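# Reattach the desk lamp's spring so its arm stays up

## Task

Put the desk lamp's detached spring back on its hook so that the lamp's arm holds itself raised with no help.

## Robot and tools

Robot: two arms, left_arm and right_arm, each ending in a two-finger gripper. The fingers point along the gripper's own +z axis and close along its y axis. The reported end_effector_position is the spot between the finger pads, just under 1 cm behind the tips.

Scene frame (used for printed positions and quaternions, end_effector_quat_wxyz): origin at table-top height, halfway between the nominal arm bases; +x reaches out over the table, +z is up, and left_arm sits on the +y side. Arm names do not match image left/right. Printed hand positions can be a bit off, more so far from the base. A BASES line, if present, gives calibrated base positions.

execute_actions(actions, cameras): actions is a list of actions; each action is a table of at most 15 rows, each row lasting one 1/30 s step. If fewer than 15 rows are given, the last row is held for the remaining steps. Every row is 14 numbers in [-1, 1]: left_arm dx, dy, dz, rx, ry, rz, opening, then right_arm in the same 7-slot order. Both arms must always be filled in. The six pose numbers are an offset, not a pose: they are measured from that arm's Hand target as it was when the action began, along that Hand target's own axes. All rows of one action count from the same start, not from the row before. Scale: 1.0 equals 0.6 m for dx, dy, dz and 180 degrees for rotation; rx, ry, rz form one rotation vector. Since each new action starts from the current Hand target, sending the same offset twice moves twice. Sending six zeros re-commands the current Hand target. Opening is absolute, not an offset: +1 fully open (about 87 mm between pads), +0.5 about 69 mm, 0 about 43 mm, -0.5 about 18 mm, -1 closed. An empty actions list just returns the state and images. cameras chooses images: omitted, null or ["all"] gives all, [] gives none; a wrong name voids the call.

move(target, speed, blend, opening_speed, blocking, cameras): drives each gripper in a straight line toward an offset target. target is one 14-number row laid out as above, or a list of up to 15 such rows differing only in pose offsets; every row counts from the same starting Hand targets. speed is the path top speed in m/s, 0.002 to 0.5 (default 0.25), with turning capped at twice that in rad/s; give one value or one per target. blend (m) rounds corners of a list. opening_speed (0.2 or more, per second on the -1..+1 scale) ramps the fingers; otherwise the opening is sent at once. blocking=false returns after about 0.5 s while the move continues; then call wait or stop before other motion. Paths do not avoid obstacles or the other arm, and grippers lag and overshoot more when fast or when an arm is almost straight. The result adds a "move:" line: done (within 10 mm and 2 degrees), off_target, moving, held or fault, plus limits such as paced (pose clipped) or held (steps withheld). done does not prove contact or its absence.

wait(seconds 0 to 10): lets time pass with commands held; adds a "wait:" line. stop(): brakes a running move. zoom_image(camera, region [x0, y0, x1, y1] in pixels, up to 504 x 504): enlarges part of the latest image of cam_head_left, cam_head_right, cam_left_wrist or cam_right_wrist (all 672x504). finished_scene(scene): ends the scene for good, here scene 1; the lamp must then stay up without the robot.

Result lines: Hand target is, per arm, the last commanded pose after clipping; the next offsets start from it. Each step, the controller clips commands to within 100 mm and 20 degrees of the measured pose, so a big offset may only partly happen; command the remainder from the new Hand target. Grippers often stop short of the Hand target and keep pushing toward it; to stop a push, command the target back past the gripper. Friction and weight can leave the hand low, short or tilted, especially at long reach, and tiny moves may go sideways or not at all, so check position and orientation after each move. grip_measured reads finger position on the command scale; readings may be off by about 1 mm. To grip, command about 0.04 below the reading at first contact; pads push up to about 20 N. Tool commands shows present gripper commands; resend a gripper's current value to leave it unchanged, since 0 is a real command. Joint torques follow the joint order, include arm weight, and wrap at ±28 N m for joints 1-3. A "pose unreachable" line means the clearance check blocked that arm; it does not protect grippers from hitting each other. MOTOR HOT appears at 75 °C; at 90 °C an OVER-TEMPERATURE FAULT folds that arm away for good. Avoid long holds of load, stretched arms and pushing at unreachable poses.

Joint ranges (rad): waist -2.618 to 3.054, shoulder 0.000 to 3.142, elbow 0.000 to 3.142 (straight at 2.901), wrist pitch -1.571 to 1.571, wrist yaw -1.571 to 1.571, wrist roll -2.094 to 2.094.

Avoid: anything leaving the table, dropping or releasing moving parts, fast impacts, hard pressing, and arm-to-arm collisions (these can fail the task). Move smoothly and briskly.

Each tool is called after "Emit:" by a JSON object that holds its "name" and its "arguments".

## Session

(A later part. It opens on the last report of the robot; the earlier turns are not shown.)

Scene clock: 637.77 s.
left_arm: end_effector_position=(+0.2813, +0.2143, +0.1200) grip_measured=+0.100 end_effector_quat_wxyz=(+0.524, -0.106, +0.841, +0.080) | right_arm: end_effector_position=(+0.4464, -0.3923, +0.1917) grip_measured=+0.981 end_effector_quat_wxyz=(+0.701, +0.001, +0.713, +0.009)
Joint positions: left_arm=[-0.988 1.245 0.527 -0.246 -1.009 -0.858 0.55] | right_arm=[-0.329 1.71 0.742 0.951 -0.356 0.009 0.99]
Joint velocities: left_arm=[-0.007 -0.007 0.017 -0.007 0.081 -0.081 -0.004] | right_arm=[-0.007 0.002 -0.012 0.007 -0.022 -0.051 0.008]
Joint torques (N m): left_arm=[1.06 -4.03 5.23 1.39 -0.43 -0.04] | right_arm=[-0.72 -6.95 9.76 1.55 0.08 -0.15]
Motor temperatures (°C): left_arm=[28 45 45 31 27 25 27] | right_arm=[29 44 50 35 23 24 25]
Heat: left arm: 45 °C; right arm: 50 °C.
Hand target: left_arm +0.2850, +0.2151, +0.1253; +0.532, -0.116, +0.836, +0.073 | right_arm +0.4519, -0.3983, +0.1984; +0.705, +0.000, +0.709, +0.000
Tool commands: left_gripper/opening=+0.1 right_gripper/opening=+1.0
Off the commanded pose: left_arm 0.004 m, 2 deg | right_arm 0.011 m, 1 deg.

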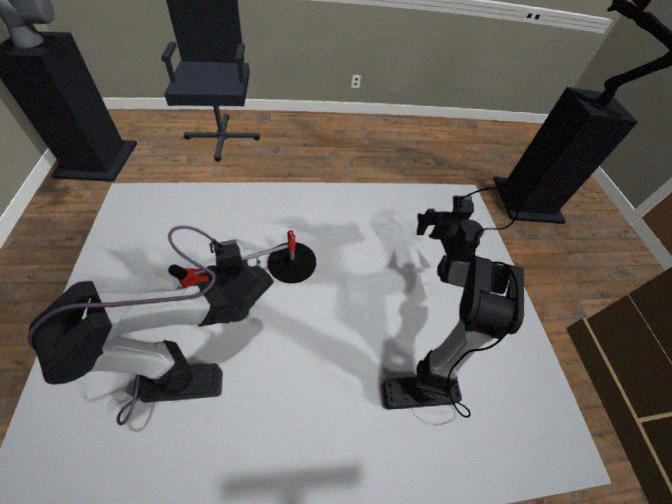

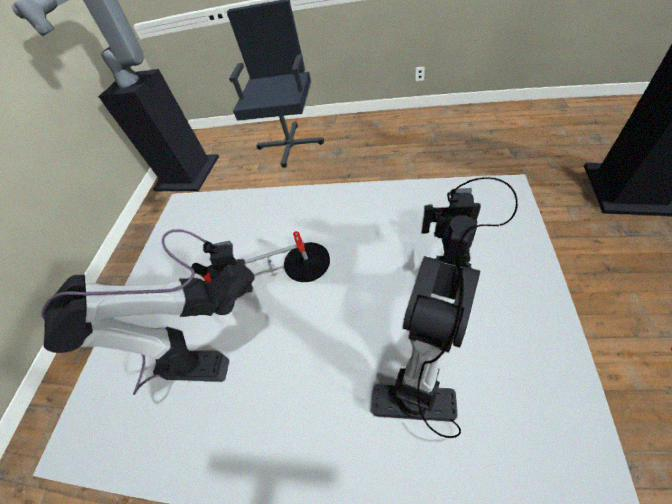

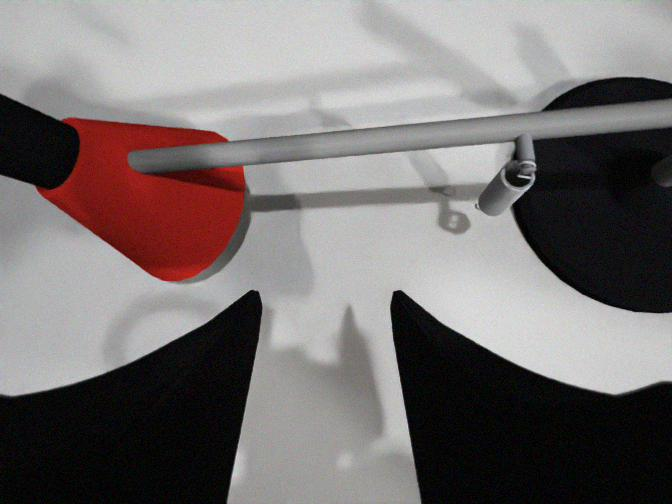

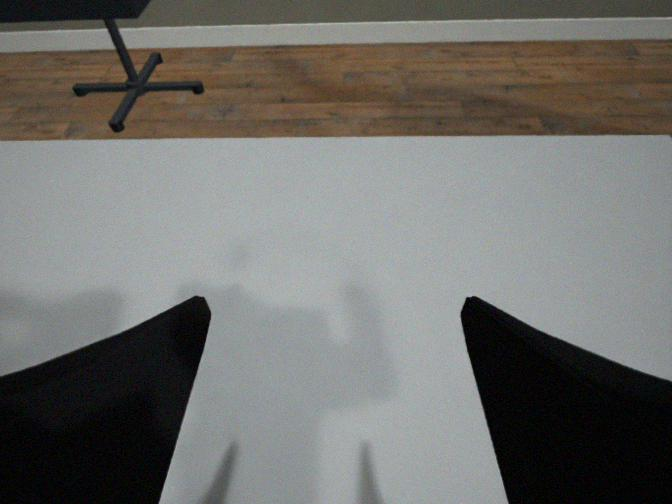

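Emit:
{"name": "move", "arguments": {"target": [0.1143, -0.0263, 0.0982, 0, -0.028, 0, -1, 0, 0, 0, 0, 0, 0, 0], "speed": 0.12, "cameras": ["cam_head_left", "cam_head_right", "cam_left_wrist"]}}

Scene clock: 680.17 s.
left_arm: end_effector_position=(+0.3113, +0.2067, +0.0367) grip_measured=-0.966 end_effector_quat_wxyz=(+0.566, -0.107, +0.814, +0.077) | right_arm: end_effector_position=(+0.4464, -0.3923, +0.1917) grip_measured=+0.000 end_effector_quat_wxyz=(+0.701, +0.001, +0.713, +0.009)
Joint positions: left_arm=[-0.939 1.758 0.34 0.663 -1.04 -0.677 0.017] | right_arm=[-0.329 1.71 0.742 0.951 -0.356 0.009 0.5]
Joint velocities: left_arm=[-0.002 -0.017 -0.007 -0.007 0.037 -0.037 -0.003] | right_arm=[-0.007 -0.007 0.007 -0.007 -0.007 0.051 0.013]
Joint torques (N m): left_arm=[0.88 -3.96 2.95 1.63 -0.34 -0.04] | right_arm=[-0.69 -6.93 9.74 1.54 0.07 -0.15]
Motor temperatures (°C): left_arm=[28 40 44 31 27 25 27] | right_arm=[29 44 51 35 23 24 25]
Heat: left arm: 44 °C; right arm: 51 °C.
Hand target: left_arm +0.3134, +0.2087, +0.0372; +0.569, -0.111, +0.811, +0.078 | right_arm +0.4519, -0.3983, +0.1984; +0.705, +0.000, +0.709, +0.000
Off the commanded pose: left_arm 0.002 m, 1 deg | right_arm 0.011 m, 1 deg.
move: off_target (right_arm)
Images, in order (width x height): cam_head_left 672x504, cam_head_right 672x504, cam_left_wrist 672x504.

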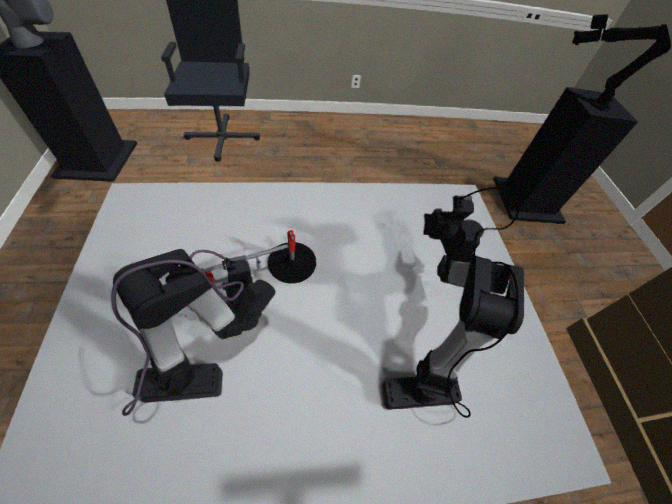

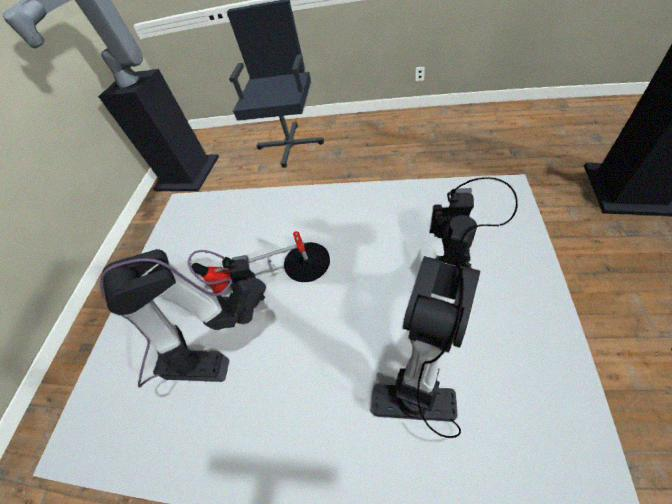

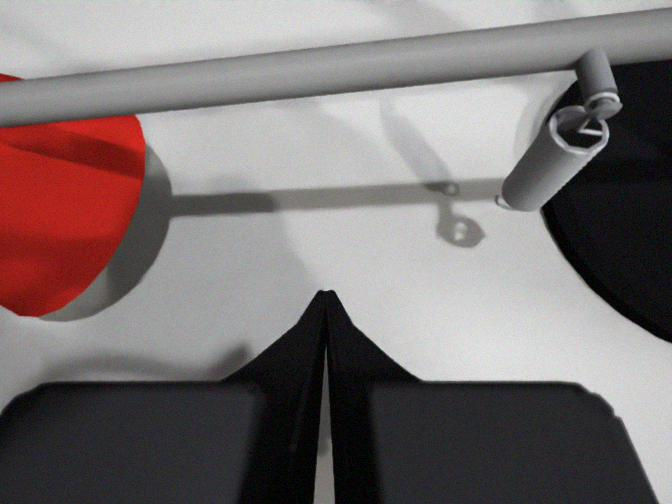

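Emit:
{"name": "zoom_image", "arguments": {"camera": "cam_head_left", "region": [160, 220, 340, 355]}}

Emit:
{"name": "zoom_image", "arguments": {"camera": "cam_head_right", "region": [180, 220, 350, 347]}}

Scaled by 2.800 from the camera's 672x504 image, which has a finer 960x720 frame.

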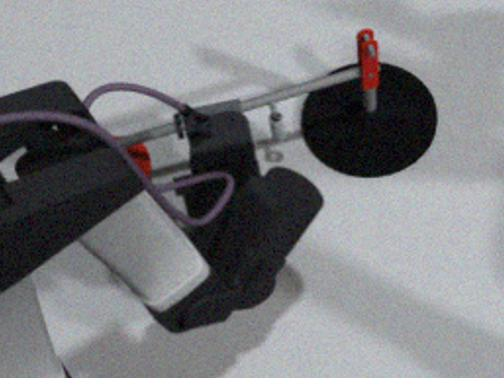

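Scaled by 2.965 from the camera's 672x504 image, which has a finer 960x720 frame.

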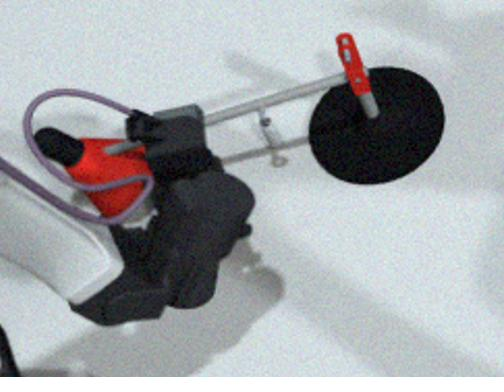

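Emit:
{"name": "move", "arguments": {"target": [-0.0407, 0.0176, 0.1127, 0, 0, 0, -1, 0, 0, 0, 0, 0, 0, 0], "speed": 0.08, "cameras": ["cam_head_left", "cam_head_right", "cam_left_wrist"]}}

Scene clock: 710.13 s.
left_arm: end_effector_position=(+0.3731, +0.2417, +0.0339) grip_measured=-0.966 end_effector_quat_wxyz=(+0.563, -0.105, +0.815, +0.085) | right_arm: end_effector_position=(+0.4464, -0.3923, +0.1917) grip_measured=+0.000 end_effector_quat_wxyz=(+0.701, +0.001, +0.713, +0.009)
Joint positions: left_arm=[-0.649 1.884 0.389 0.957 -0.813 -0.387 0.017] | right_arm=[-0.329 1.71 0.742 0.951 -0.356 0.009 0.5]
Joint velocities: left_arm=[-0.007 0.002 0.012 -0.007 0.022 -0.007 0.013] | right_arm=[-0.017 -0.007 0.002 0.037 -0.051 -0.037 0.006]
Joint torques (N m): left_arm=[0.9 -4.7 4.16 1.91 -0.14 -0.03] | right_arm=[-0.7 -6.94 9.76 1.54 0.07 -0.16]
Motor temperatures (°C): left_arm=[28 39 42 33 27 25 26] | right_arm=[29 44 51 35 23 24 25]
Heat: left arm: 42 °C; right arm: 51 °C.
Hand target: left_arm +0.3806, +0.2392, +0.0385; +0.572, -0.110, +0.809, +0.078 | right_arm +0.4519, -0.3983, +0.1984; +0.705, +0.000, +0.709, +0.000
Off the commanded pose: left_arm 0.008 m, 1 deg | right_arm 0.011 m, 1 deg.
move: off_target (right_arm)
Images, in order (width x height): cam_head_left 672x504, cam_head_right 672x504, cam_left_wrist 672x504.

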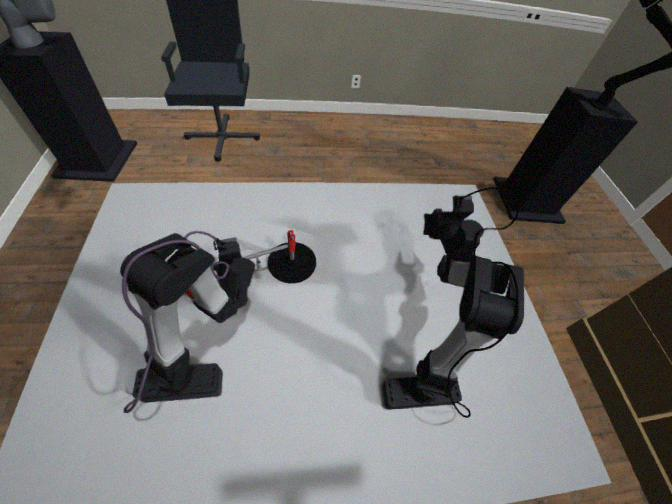

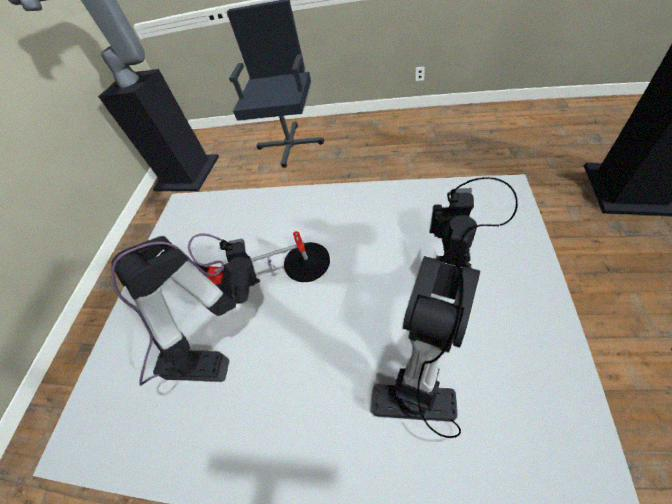

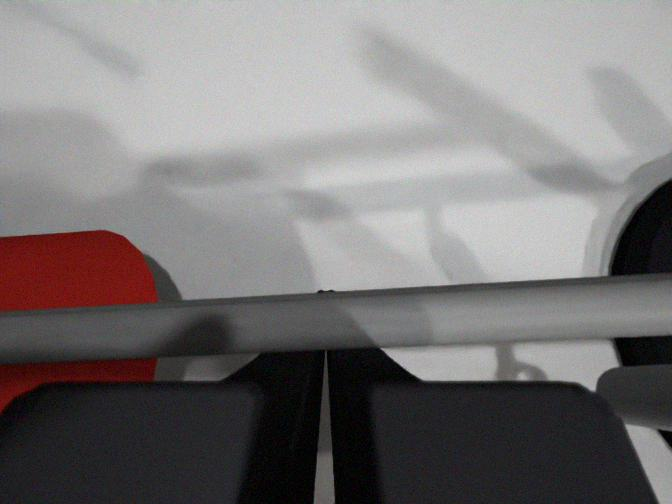

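Emit:
{"name": "move", "arguments": {"target": [[0.0281, 0.0027, -0.1371, 0, 0.0306, 0, -1, 0, 0, 0, 0, 0, 0, 0], [-0.1272, -0.0028, -0.1478, 0.0413, 0.3076, 0.0445, -1, 0, 0, 0, 0, 0, 0, 0], [-0.1394, 0.0108, 0.0119, 0.0413, 0.3076, 0.0445, -1, 0, 0, 0, 0, 0, 0, 0]], "speed": 0.22, "blend": [0.02, 0.02, 0], "cameras": ["cam_head_left", "cam_head_right", "cam_left_wrist"]}}

Scene clock: 989.83 s.
left_arm: end_effector_position=(+0.4084, +0.2556, +0.1096) grip_measured=-0.966 end_effector_quat_wxyz=(+0.125, -0.054, +0.991, +0.012) | right_arm: end_effector_position=(+0.4464, -0.3923, +0.1917) grip_measured=+0.000 end_effector_quat_wxyz=(+0.701, +0.001, +0.713, +0.009)
Joint positions: left_arm=[-0.263 1.957 1.543 -0.922 -0.092 -0.324 0.017] | right_arm=[-0.329 1.71 0.742 0.951 -0.356 0.009 0.5]
Joint velocities: left_arm=[0.002 -0.007 0.012 0.007 0.022 -0.066 -0.003] | right_arm=[-0.012 -0.012 -0.007 0.022 -0.007 -0.037 -0.011]
Joint torques (N m): left_arm=[0.24 -7.68 7.5 0.74 -0.01 -0.04] | right_arm=[-0.69 -6.94 9.73 1.55 0.07 -0.15]
Motor temperatures (°C): left_arm=[27 36 40 37 27 25 26] | right_arm=[28 42 54 36 23 24 25]
Heat: left arm: 40 °C; right arm: 54 °C.
Hand target: left_arm +0.4134, +0.2542, +0.1144; +0.129, -0.051, +0.990, +0.008 | right_arm +0.4519, -0.3983, +0.1984; +0.705, +0.000, +0.709, +0.000
Off the commanded pose: left_arm 0.007 m, 2 deg | right_arm 0.011 m, 1 deg.
move: off_target (right_arm)
Images, in order (width x height): cam_head_left 672x504, cam_head_right 672x504, cam_left_wrist 672x504.

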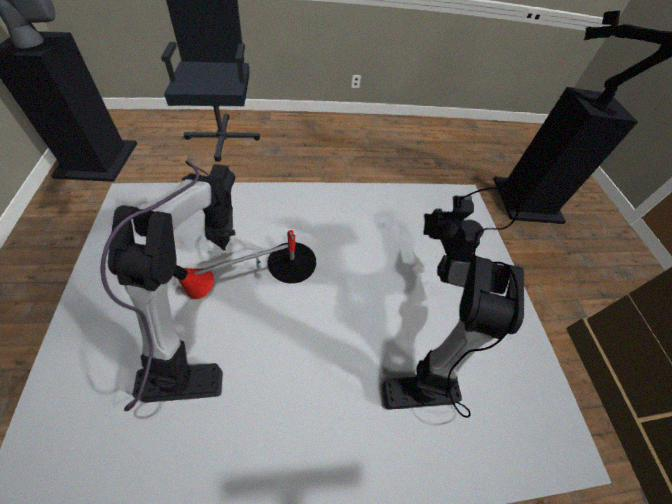

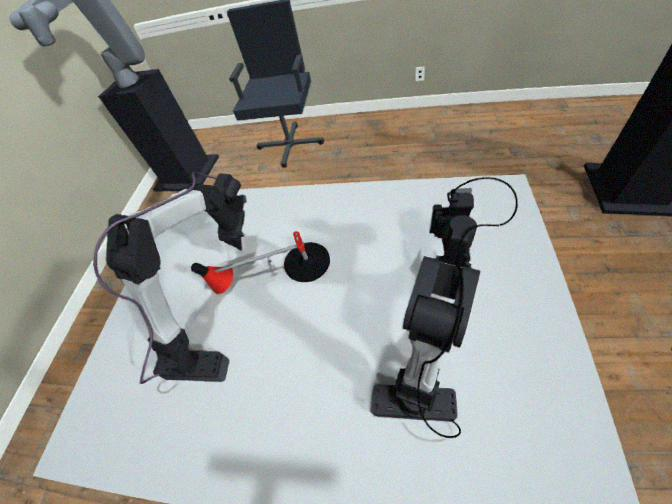

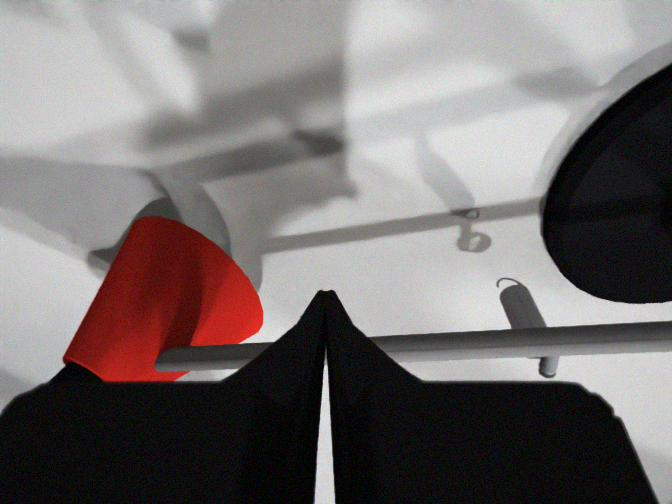

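Emit:
{"name": "zoom_image", "arguments": {"camera": "cam_head_left", "region": [150, 200, 340, 340]}}

Emit:
{"name": "zoom_image", "arguments": {"camera": "cam_head_right", "region": [180, 210, 350, 336]}}

Scaled by 2.653 from the camera's 672x504 image, which has a finer 960x720 frame.

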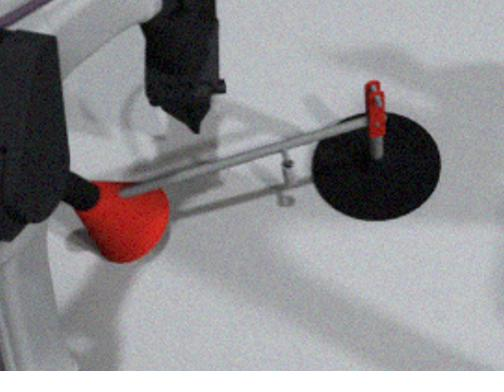

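Scaled by 2.965 from the camera's 672x504 image, which has a finer 960x720 frame.

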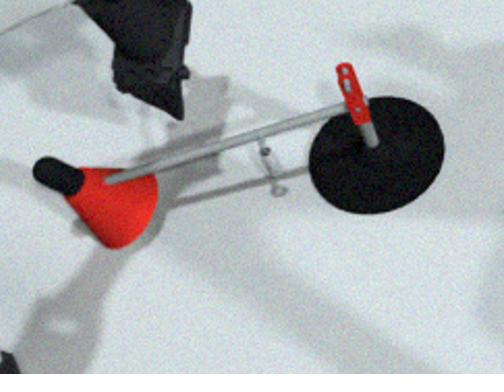

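Emit:
{"name": "move", "arguments": {"target": [[0.0236, -0.0005, 0.0875, 0, 0, 0, -1, 0, 0, 0, 0, 0, 0, 0], [0.1799, -0.0353, 0.0459, 0.0157, -0.0002, 0.059, -1, 0, 0, 0, 0, 0, 0, 0], [0.2724, -0.1009, 0.0212, 0.0327, -0.0003, 0.1233, -1, 0, 0, 0, 0, 0, 0, 0]], "speed": [0.12, 0.07, 0.09], "blend": [0.005, 0.02, 0]}}

Scene clock: 1017.57 s.
left_arm: end_effector_position=(+0.2730, +0.1844, +0.0565) grip_measured=-0.966 end_effector_quat_wxyz=(+0.132, +0.143, +0.981, -0.006) | right_arm: end_effector_position=(+0.4464, -0.3923, +0.1917) grip_measured=+0.000 end_effector_quat_wxyz=(+0.701, +0.001, +0.713, +0.009)
Joint positions: left_arm=[-0.627 1.655 0.939 -0.61 -0.102 -0.287 0.017] | right_arm=[-0.329 1.71 0.742 0.951 -0.356 0.009 0.5]
Joint velocities: left_arm=[0.002 -0.012 0.012 0.066 -0.081 -0.037 -0.019] | right_arm=[0.012 -0.007 0.002 -0.037 -0.11 -0.007 0.001]
Joint torques (N m): left_arm=[-1.36 -7.32 4.38 0.67 0.17 -0.22] | right_arm=[-0.72 -6.93 9.74 1.54 0.07 -0.15]
Motor temperatures (°C): left_arm=[27 40 41 33 27 25 26] | right_arm=[28 42 54 36 23 24 25]
Heat: left arm: 41 °C; right arm: 54 °C.
Hand target: left_arm +0.2631, +0.1792, +0.0601; +0.125, +0.147, +0.981, -0.019 | right_arm +0.4519, -0.3983, +0.1984; +0.705, +0.000, +0.709, +0.000
Off the commanded pose: left_arm 0.010 m, 1 deg | right_arm 0.011 m, 1 deg.
move: off_target (right_arm)

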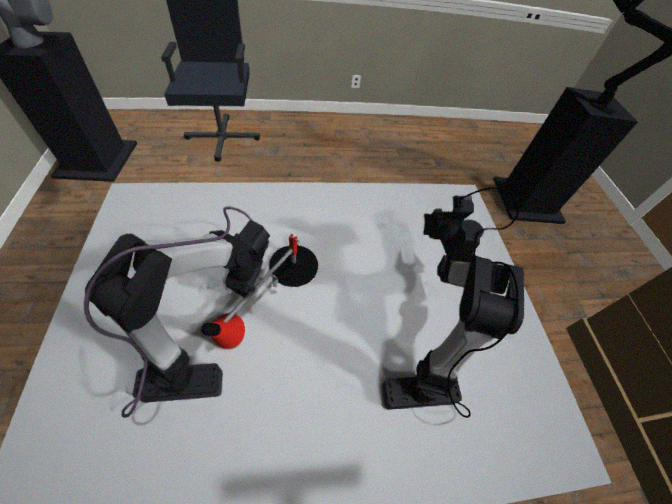

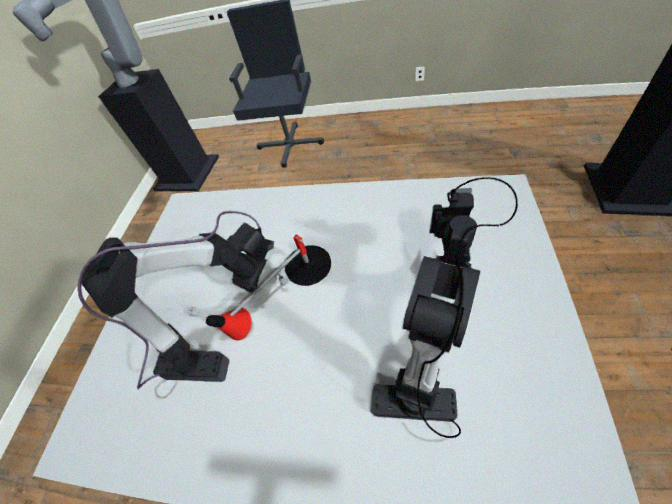

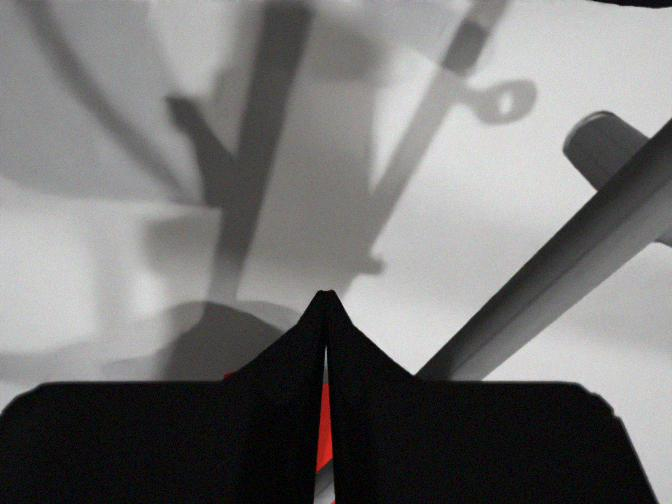

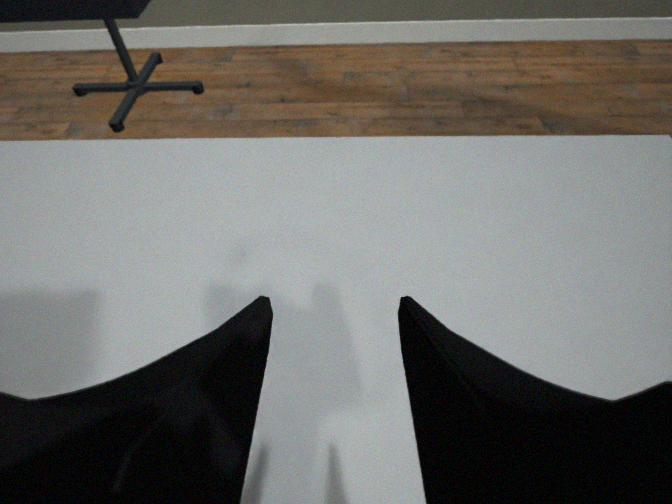

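Emit:
{"name": "move", "arguments": {"target": [[0.0312, -0.1223, -0.008, 0.0153, 0, 0.0592, -1, 0, 0, 0, 0, 0, 0, 0], [0.0186, -0.2308, -0.0047, 0.0307, 0, 0.1183, -1, 0, 0, 0, 0, 0, 0, 0]], "speed": 0.09, "blend": [0.02, 0]}}

Scene clock: 1032.63 s.
left_arm: end_effector_position=(+0.2115, +0.0699, +0.0564) grip_measured=-0.966 end_effector_quat_wxyz=(+0.114, +0.320, +0.941, -0.014) | right_arm: end_effector_position=(+0.4464, -0.3923, +0.1917) grip_measured=+0.000 end_effector_quat_wxyz=(+0.701, +0.001, +0.713, +0.009)
Joint positions: left_arm=[-1.039 1.825 1.145 -0.694 -0.119 -0.333 0.017] | right_arm=[-0.329 1.71 0.742 0.951 -0.356 0.009 0.5]
Joint velocities: left_arm=[0.007 0.002 -0.022 -0.007 0.007 0.007 -0.013] | right_arm=[-0.002 -0.012 0.007 -0.007 -0.037 0.037 -0.018]
Joint torques (N m): left_arm=[-1.58 -5.53 6.99 1.04 0.31 -0.07] | right_arm=[-0.7 -6.94 9.73 1.55 0.07 -0.15]
Motor temperatures (°C): left_arm=[27 39 41 32 27 25 26] | right_arm=[28 41 55 36 23 24 25]
Heat: left arm: 41 °C; right arm: 55 °C.
Hand target: left_arm +0.2083, +0.0502, +0.0570; +0.115, +0.331, +0.936, -0.042 | right_arm +0.4519, -0.3983, +0.1984; +0.705, +0.000, +0.709, +0.000
Off the commanded pose: left_arm 0.020 m, 4 deg | right_arm 0.011 m, 1 deg.
move: off_target (left_arm, right_arm)

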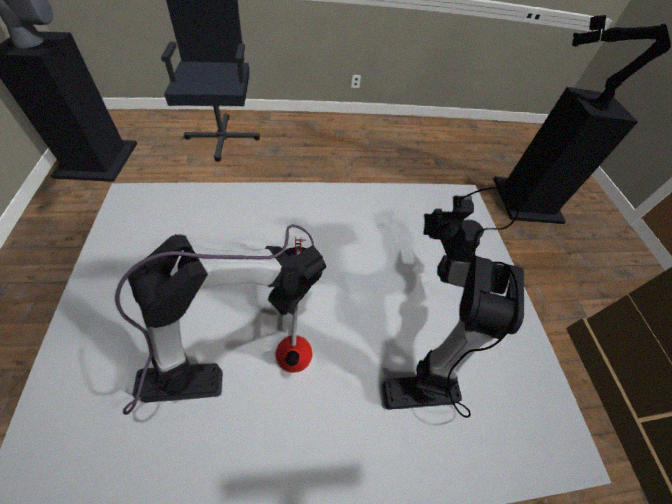

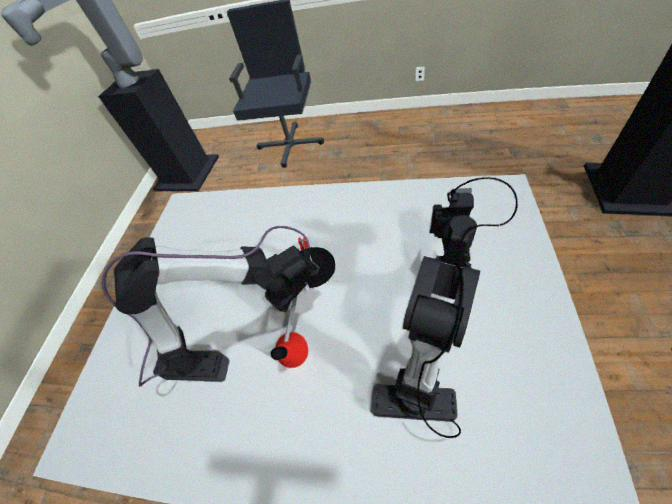

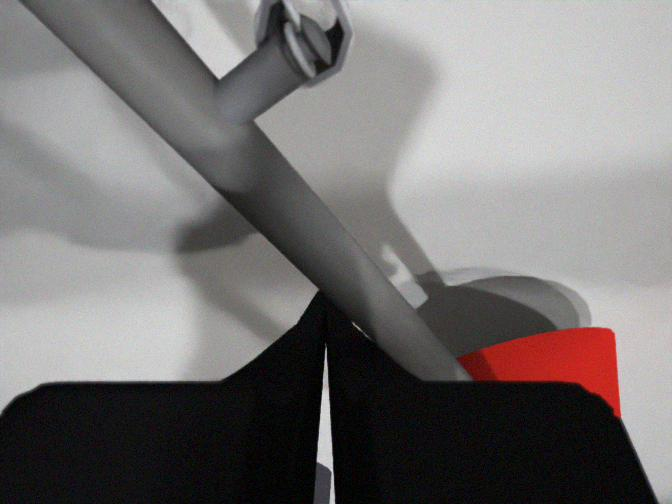

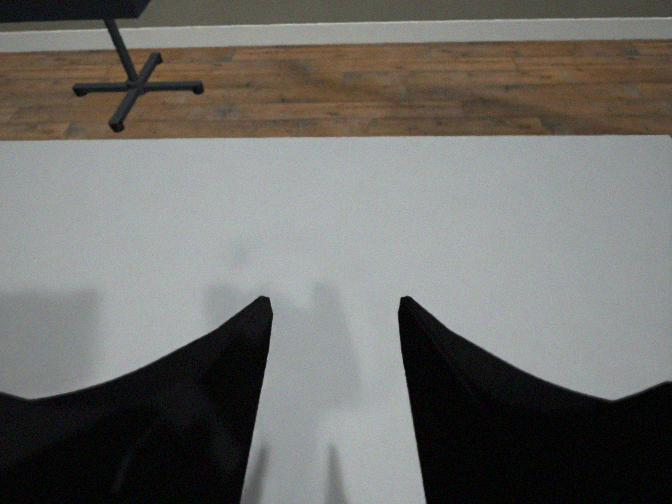

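Emit:
{"name": "move", "arguments": {"target": [[0.0394, 0.0636, -0.01, 0, 0, 0, -1, 0, 0, 0, 0, 0, 0, 0], [-0.0151, 0.1401, -0.0534, 0.1489, -0.2701, 0.1819, -1, 0, 0, 0, 0, 0, 0, 0]], "speed": [0.1, 0.2], "blend": [0.015, 0]}}

Scene clock: 1053.93 s.
left_arm: end_effector_position=(+0.2602, +0.1165, +0.0938) grip_measured=-0.966 end_effector_quat_wxyz=(+0.402, +0.546, +0.647, -0.348) | right_arm: end_effector_position=(+0.4464, -0.3923, +0.1917) grip_measured=+0.000 end_effector_quat_wxyz=(+0.701, +0.001, +0.713, +0.009)
Joint positions: left_arm=[-0.423 1.416 0.472 0.19 0.882 0.615 0.017] | right_arm=[-0.329 1.71 0.742 0.951 -0.356 0.009 0.5]
Joint velocities: left_arm=[0.002 -0.007 -0.002 -0.066 -0.037 -0.022 0.003] | right_arm=[0.022 0.002 -0.017 -0.022 -0.007 -0.051 -0.004]
Joint torques (N m): left_arm=[0.88 -3.19 4.83 1.68 0.35 -0.04] | right_arm=[-0.69 -6.94 9.76 1.55 0.07 -0.15]
Motor temperatures (°C): left_arm=[27 40 41 32 27 25 26] | right_arm=[28 41 55 36 23 24 25]
Heat: left arm: 41 °C; right arm: 55 °C.
Hand target: left_arm +0.2636, +0.1168, +0.0948; +0.409, +0.548, +0.642, -0.347 | right_arm +0.4519, -0.3983, +0.1985; +0.705, +0.000, +0.709, +0.000
Off the commanded pose: left_arm 0.004 m, 1 deg | right_arm 0.011 m, 1 deg.
move: off_target (right_arm)

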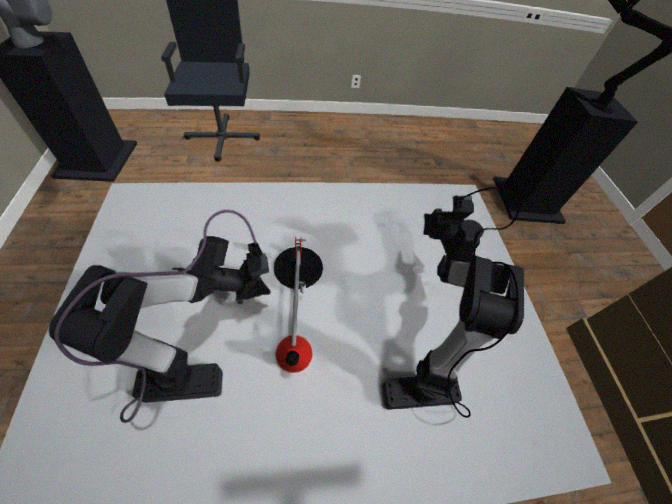

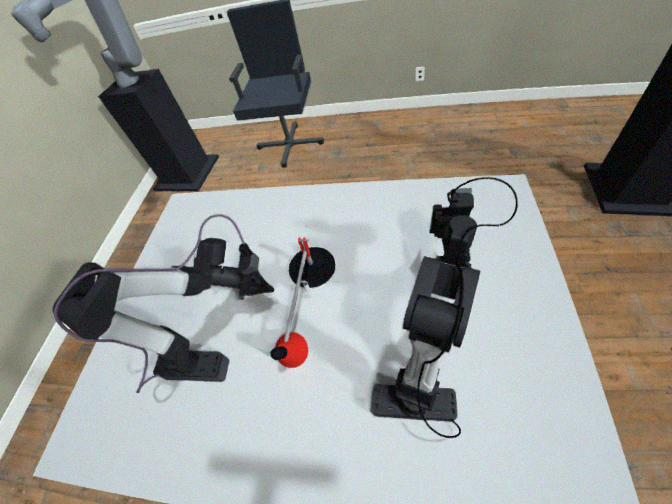

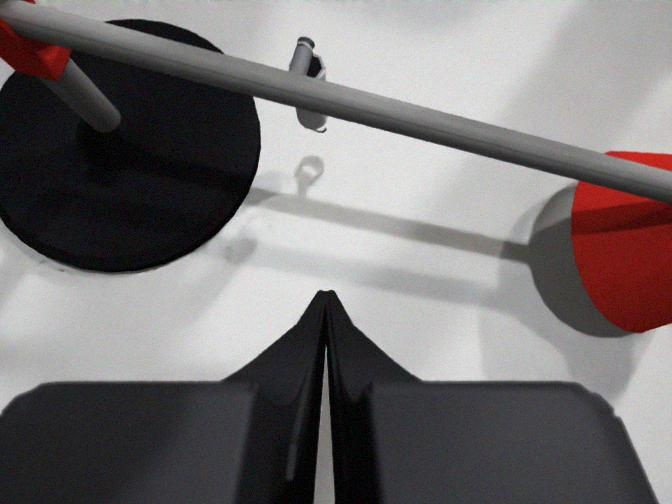

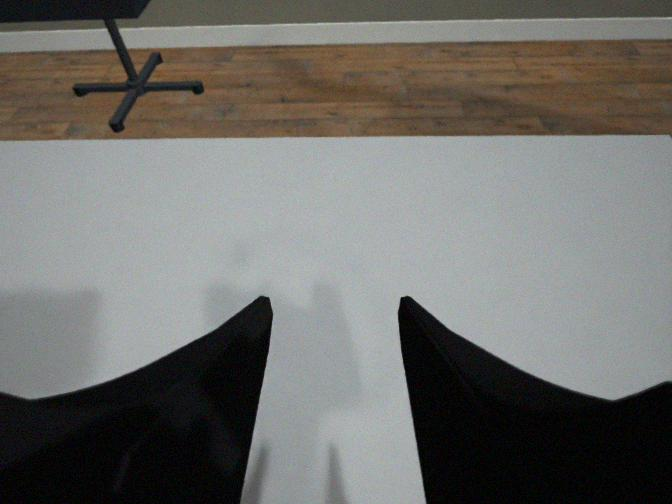

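Emit:
{"name": "move", "arguments": {"target": [[0.0735, -0.0435, 0.0582, 0, -0.0286, 0, -1, 0, 0, 0, 0, 0, 0, 0], [0.0224, -0.0628, 0.1669, 0, -0.0286, 0, -1, 0, 0, 0, 0, 0, 0, 0]], "speed": [0.12, 0.08], "blend": [0.015, 0], "cameras": ["cam_head_left", "cam_head_right", "cam_left_wrist"]}}

Scene clock: 1087.63 s.
left_arm: end_effector_position=(+0.2350, +0.0334, +0.0325) grip_measured=-0.966 end_effector_quat_wxyz=(+0.425, +0.534, +0.630, -0.371) | right_arm: end_effector_position=(+0.4464, -0.3923, +0.1917) grip_measured=+0.000 end_effector_quat_wxyz=(+0.701, +0.001, +0.713, +0.009)
Joint positions: left_arm=[-0.753 1.9 0.377 1.049 0.649 0.285 0.017] | right_arm=[-0.329 1.71 0.742 0.951 -0.356 0.009 0.5]
Joint velocities: left_arm=[-0.007 0.002 -0.002 -0.007 -0.007 0.007 0.019] | right_arm=[-0.002 -0.007 -0.002 0.022 -0.037 0.051 -0.004]
Joint torques (N m): left_arm=[-0.5 -4.75 4.07 1.98 0.09 -0.18] | right_arm=[-0.7 -6.94 9.74 1.55 0.07 -0.15]
Motor temperatures (°C): left_arm=[27 37 40 34 27 25 26] | right_arm=[28 41 55 36 23 24 25]
Heat: left arm: 40 °C; right arm: 55 °C.
Hand target: left_arm +0.2395, +0.0272, +0.0373; +0.436, +0.533, +0.623, -0.372 | right_arm +0.4519, -0.3983, +0.1985; +0.705, +0.000, +0.709, +0.000
Off the commanded pose: left_arm 0.011 m, 2 deg | right_arm 0.011 m, 1 deg.
move: off_target (left_arm, right_arm)
Images, in order (width x height): cam_head_left 672x504, cam_head_right 672x504, cam_left_wrist 672x504.

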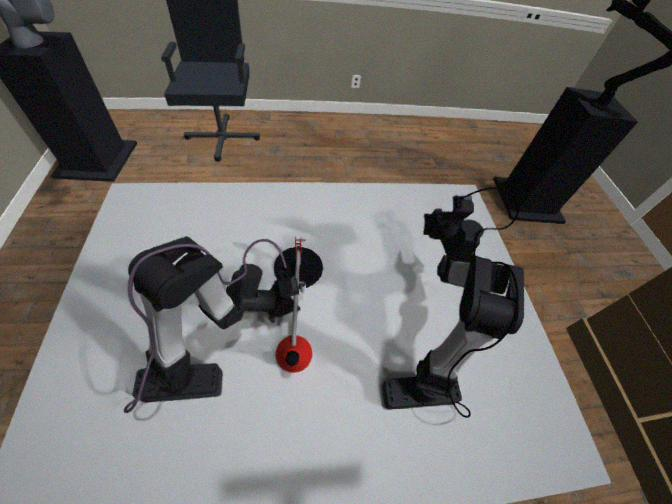

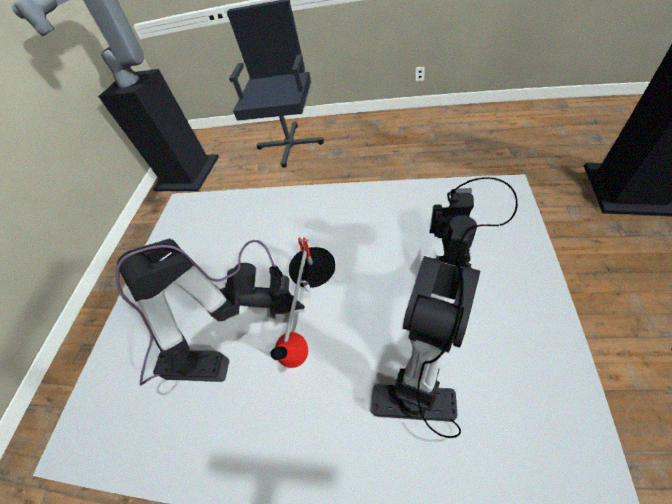

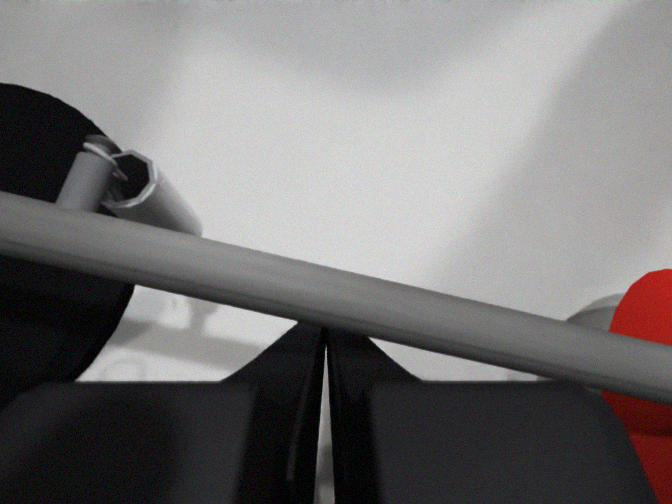

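Emit:
{"name": "move", "arguments": {"target": [[-0.0678, -0.0052, -0.0252, 0, 0, 0, -1, 0, 0, 0, 0, 0, 0, 0], [-0.1602, 0.0032, -0.0567, 0, 0, 0, -1, 0, 0, 0, 0, 0, 0, 0]], "speed": [0.05, 0.07], "blend": [0.02, 0], "cameras": ["cam_head_left", "cam_head_right", "cam_left_wrist"]}}

Scene clock: 1120.60 s.
left_arm: end_effector_position=(+0.2397, +0.0310, +0.1269) grip_measured=-0.966 end_effector_quat_wxyz=(+0.425, +0.530, +0.635, -0.366) | right_arm: end_effector_position=(+0.4464, -0.3923, +0.1917) grip_measured=+0.000 end_effector_quat_wxyz=(+0.701, +0.001, +0.713, +0.009)
Joint positions: left_arm=[-0.756 1.438 0.52 0.442 0.632 0.28 0.017] | right_arm=[-0.329 1.71 0.742 0.951 -0.356 0.009 0.5]
Joint velocities: left_arm=[-0.007 0.012 -0.007 0.022 -0.022 -0.022 0.008] | right_arm=[-0.022 0.007 -0.002 0.051 -0.051 -0.037 -0.006]
Joint torques (N m): left_arm=[-0.53 -5.56 6.93 1.71 0.21 -0.13] | right_arm=[-0.7 -6.95 9.74 1.55 0.07 -0.16]
Motor temperatures (°C): left_arm=[27 36 40 36 27 25 26] | right_arm=[28 41 55 36 23 24 25]
Heat: left arm: 40 °C; right arm: 55 °C.
Hand target: left_arm +0.2407, +0.0251, +0.1404; +0.436, +0.532, +0.623, -0.372 | right_arm +0.4519, -0.3983, +0.1985; +0.705, +0.000, +0.709, +0.000
Off the commanded pose: left_arm 0.013 m, 2 deg | right_arm 0.011 m, 1 deg.
move: off_target (left_arm, right_arm)
Images, in order (width x height): cam_head_left 672x504, cam_head_right 672x504, cam_left_wrist 672x504.

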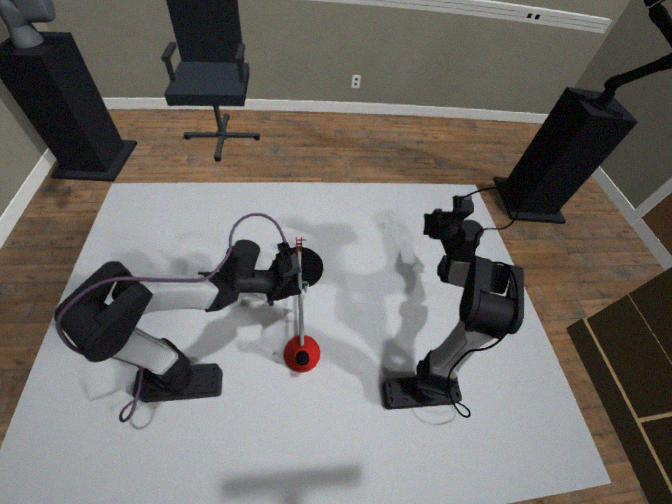

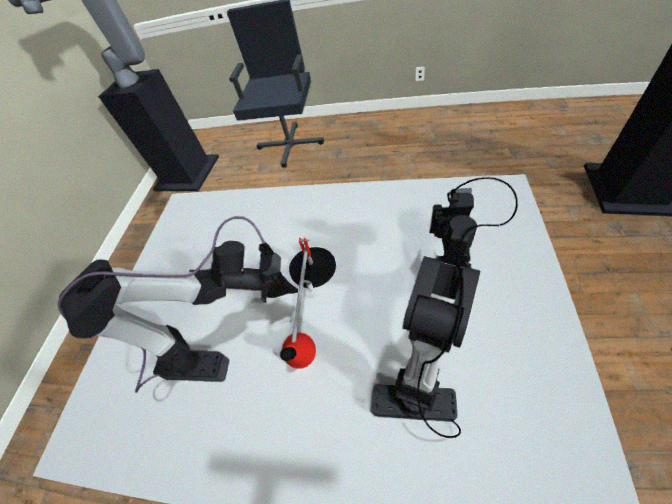

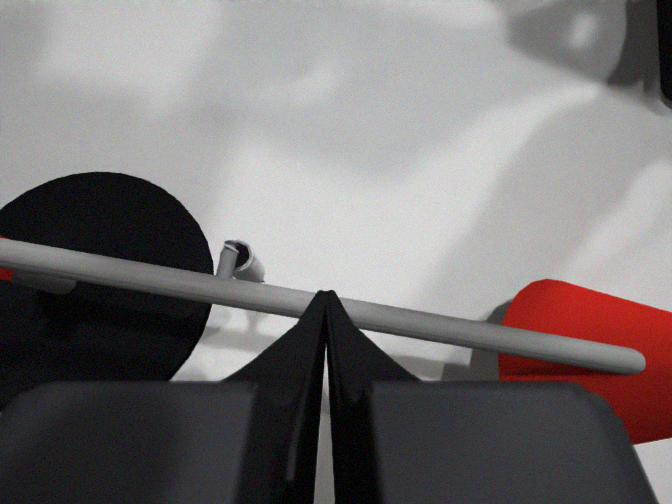

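Emit:
{"name": "move", "arguments": {"target": [0.014, 0.0207, -0.1353, 0, 0, 0, -1, 0.0813, 0.4305, -0.1027, -0.3609, -0.0248, 0.0158, 0], "speed": 0.2}}

Scene clock: 1165.50 s.
left_arm: end_effector_position=(+0.2391, +0.1045, +0.1567) grip_measured=-0.966 end_effector_quat_wxyz=(+0.429, +0.531, +0.628, -0.373) | right_arm: end_effector_position=(+0.3851, -0.1421, +0.1464) grip_measured=+0.000 end_effector_quat_wxyz=(+0.616, -0.355, +0.580, +0.397)
Joint positions: left_arm=[-0.475 1.161 0.497 0.07 0.889 0.471 0.017] | right_arm=[-0.031 2.04 0.75 1.482 -1.163 0.201 0.5]
Joint velocities: left_arm=[-0.027 -0.017 -0.002 -0.022 0.022 0.007 -0.008] | right_arm=[-0.002 -0.012 0.012 0.007 -0.037 0.007 0.009]
Joint torques (N m): left_arm=[0.87 -3.85 6.11 1.55 0.29 -0.03] | right_arm=[0.16 -8.01 7.09 1.44 0.03 0.07]
Motor temperatures (°C): left_arm=[27 36 43 35 27 25 26] | right_arm=[27 41 55 36 23 24 25]
Heat: left arm: 43 °C; right arm: 55 °C.
Hand target: left_arm +0.2403, +0.1057, +0.1621; +0.437, +0.532, +0.623, -0.371 | right_arm +0.3886, -0.1399, +0.1518; +0.622, -0.362, +0.570, +0.397
Off the commanded pose: left_arm 0.004 m, 1 deg | right_arm 0.007 m, 1 deg.
move: done

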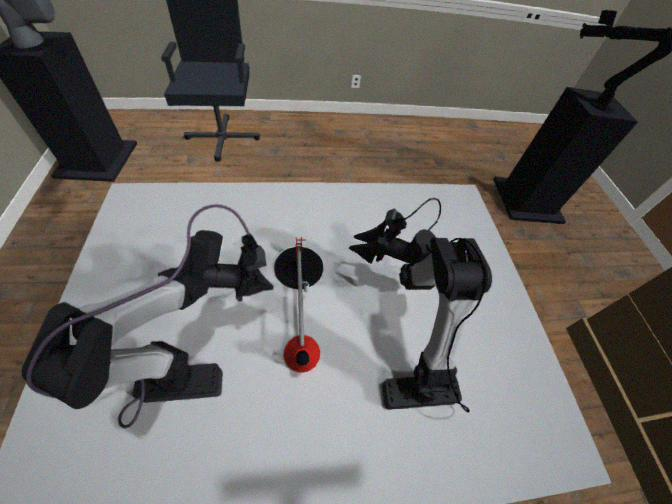

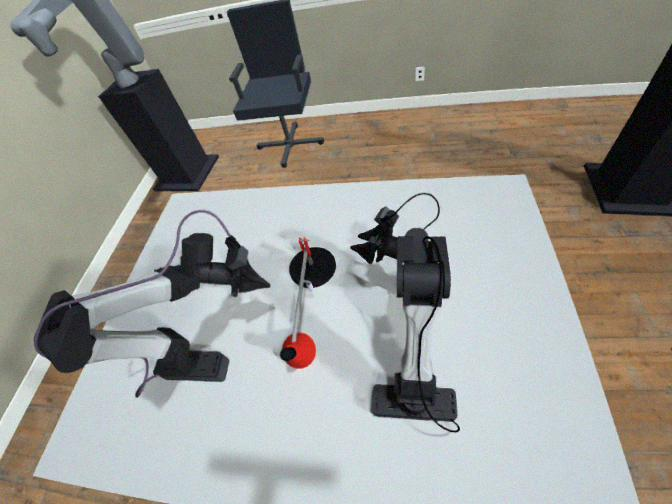

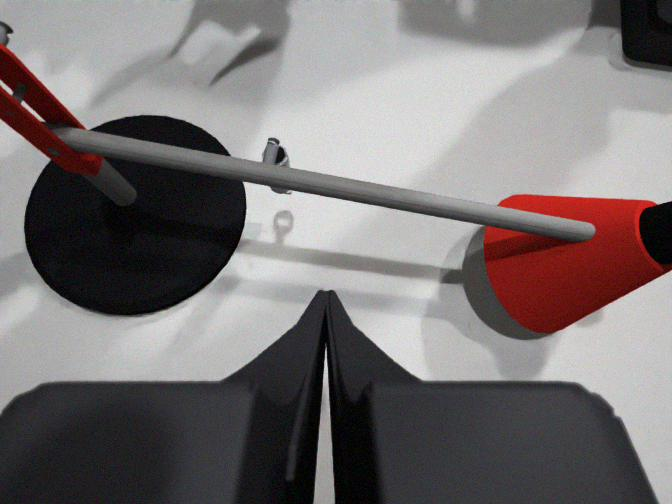

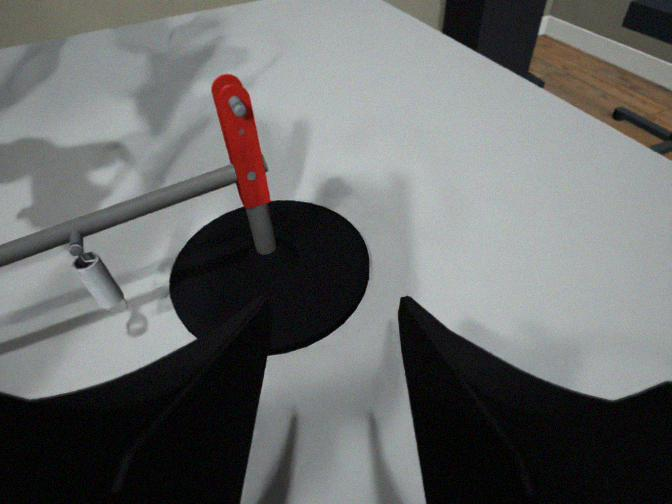

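Emit:
{"name": "zoom_image", "arguments": {"camera": "cam_right_wrist", "region": [20, 50, 400, 360]}}

Emit:
{"name": "zoom_image", "arguments": {"camera": "cam_right_wrist", "region": [180, 60, 300, 260]}}

Emit:
{"name": "zoom_image", "arguments": {"camera": "cam_right_wrist", "region": [40, 210, 180, 350]}}

Emit:
{"name": "zoom_image", "arguments": {"camera": "cam_left_wrist", "region": [220, 120, 340, 260]}}

Scaled by 1.326 from the camera's 672x504 image, which has a finer 960x720 frame.

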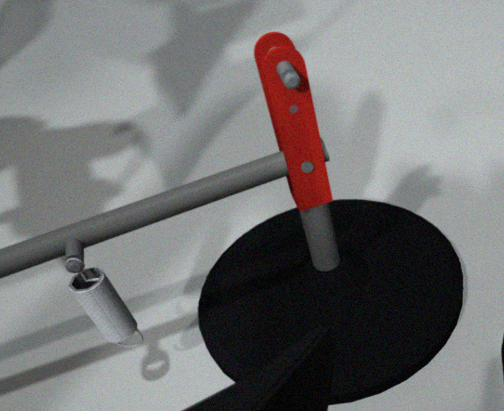

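Scaled by 2.520 from the camera's 672x504 image, which has a finer 960x720 frame.

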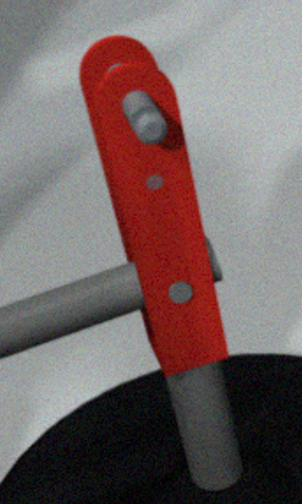

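Scaled by 3.600 from the camera's 672x504 image, which has a finer 960x720 frame.

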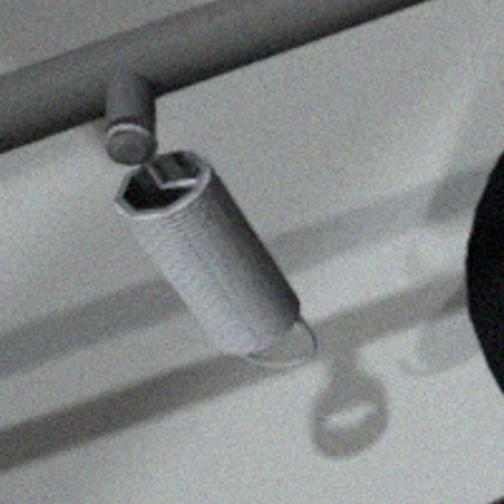

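Scaled by 3.600 from the camera's 672x504 image, which has a finer 960x720 frame.

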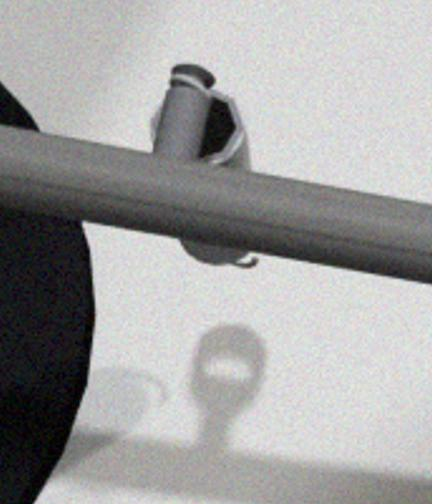

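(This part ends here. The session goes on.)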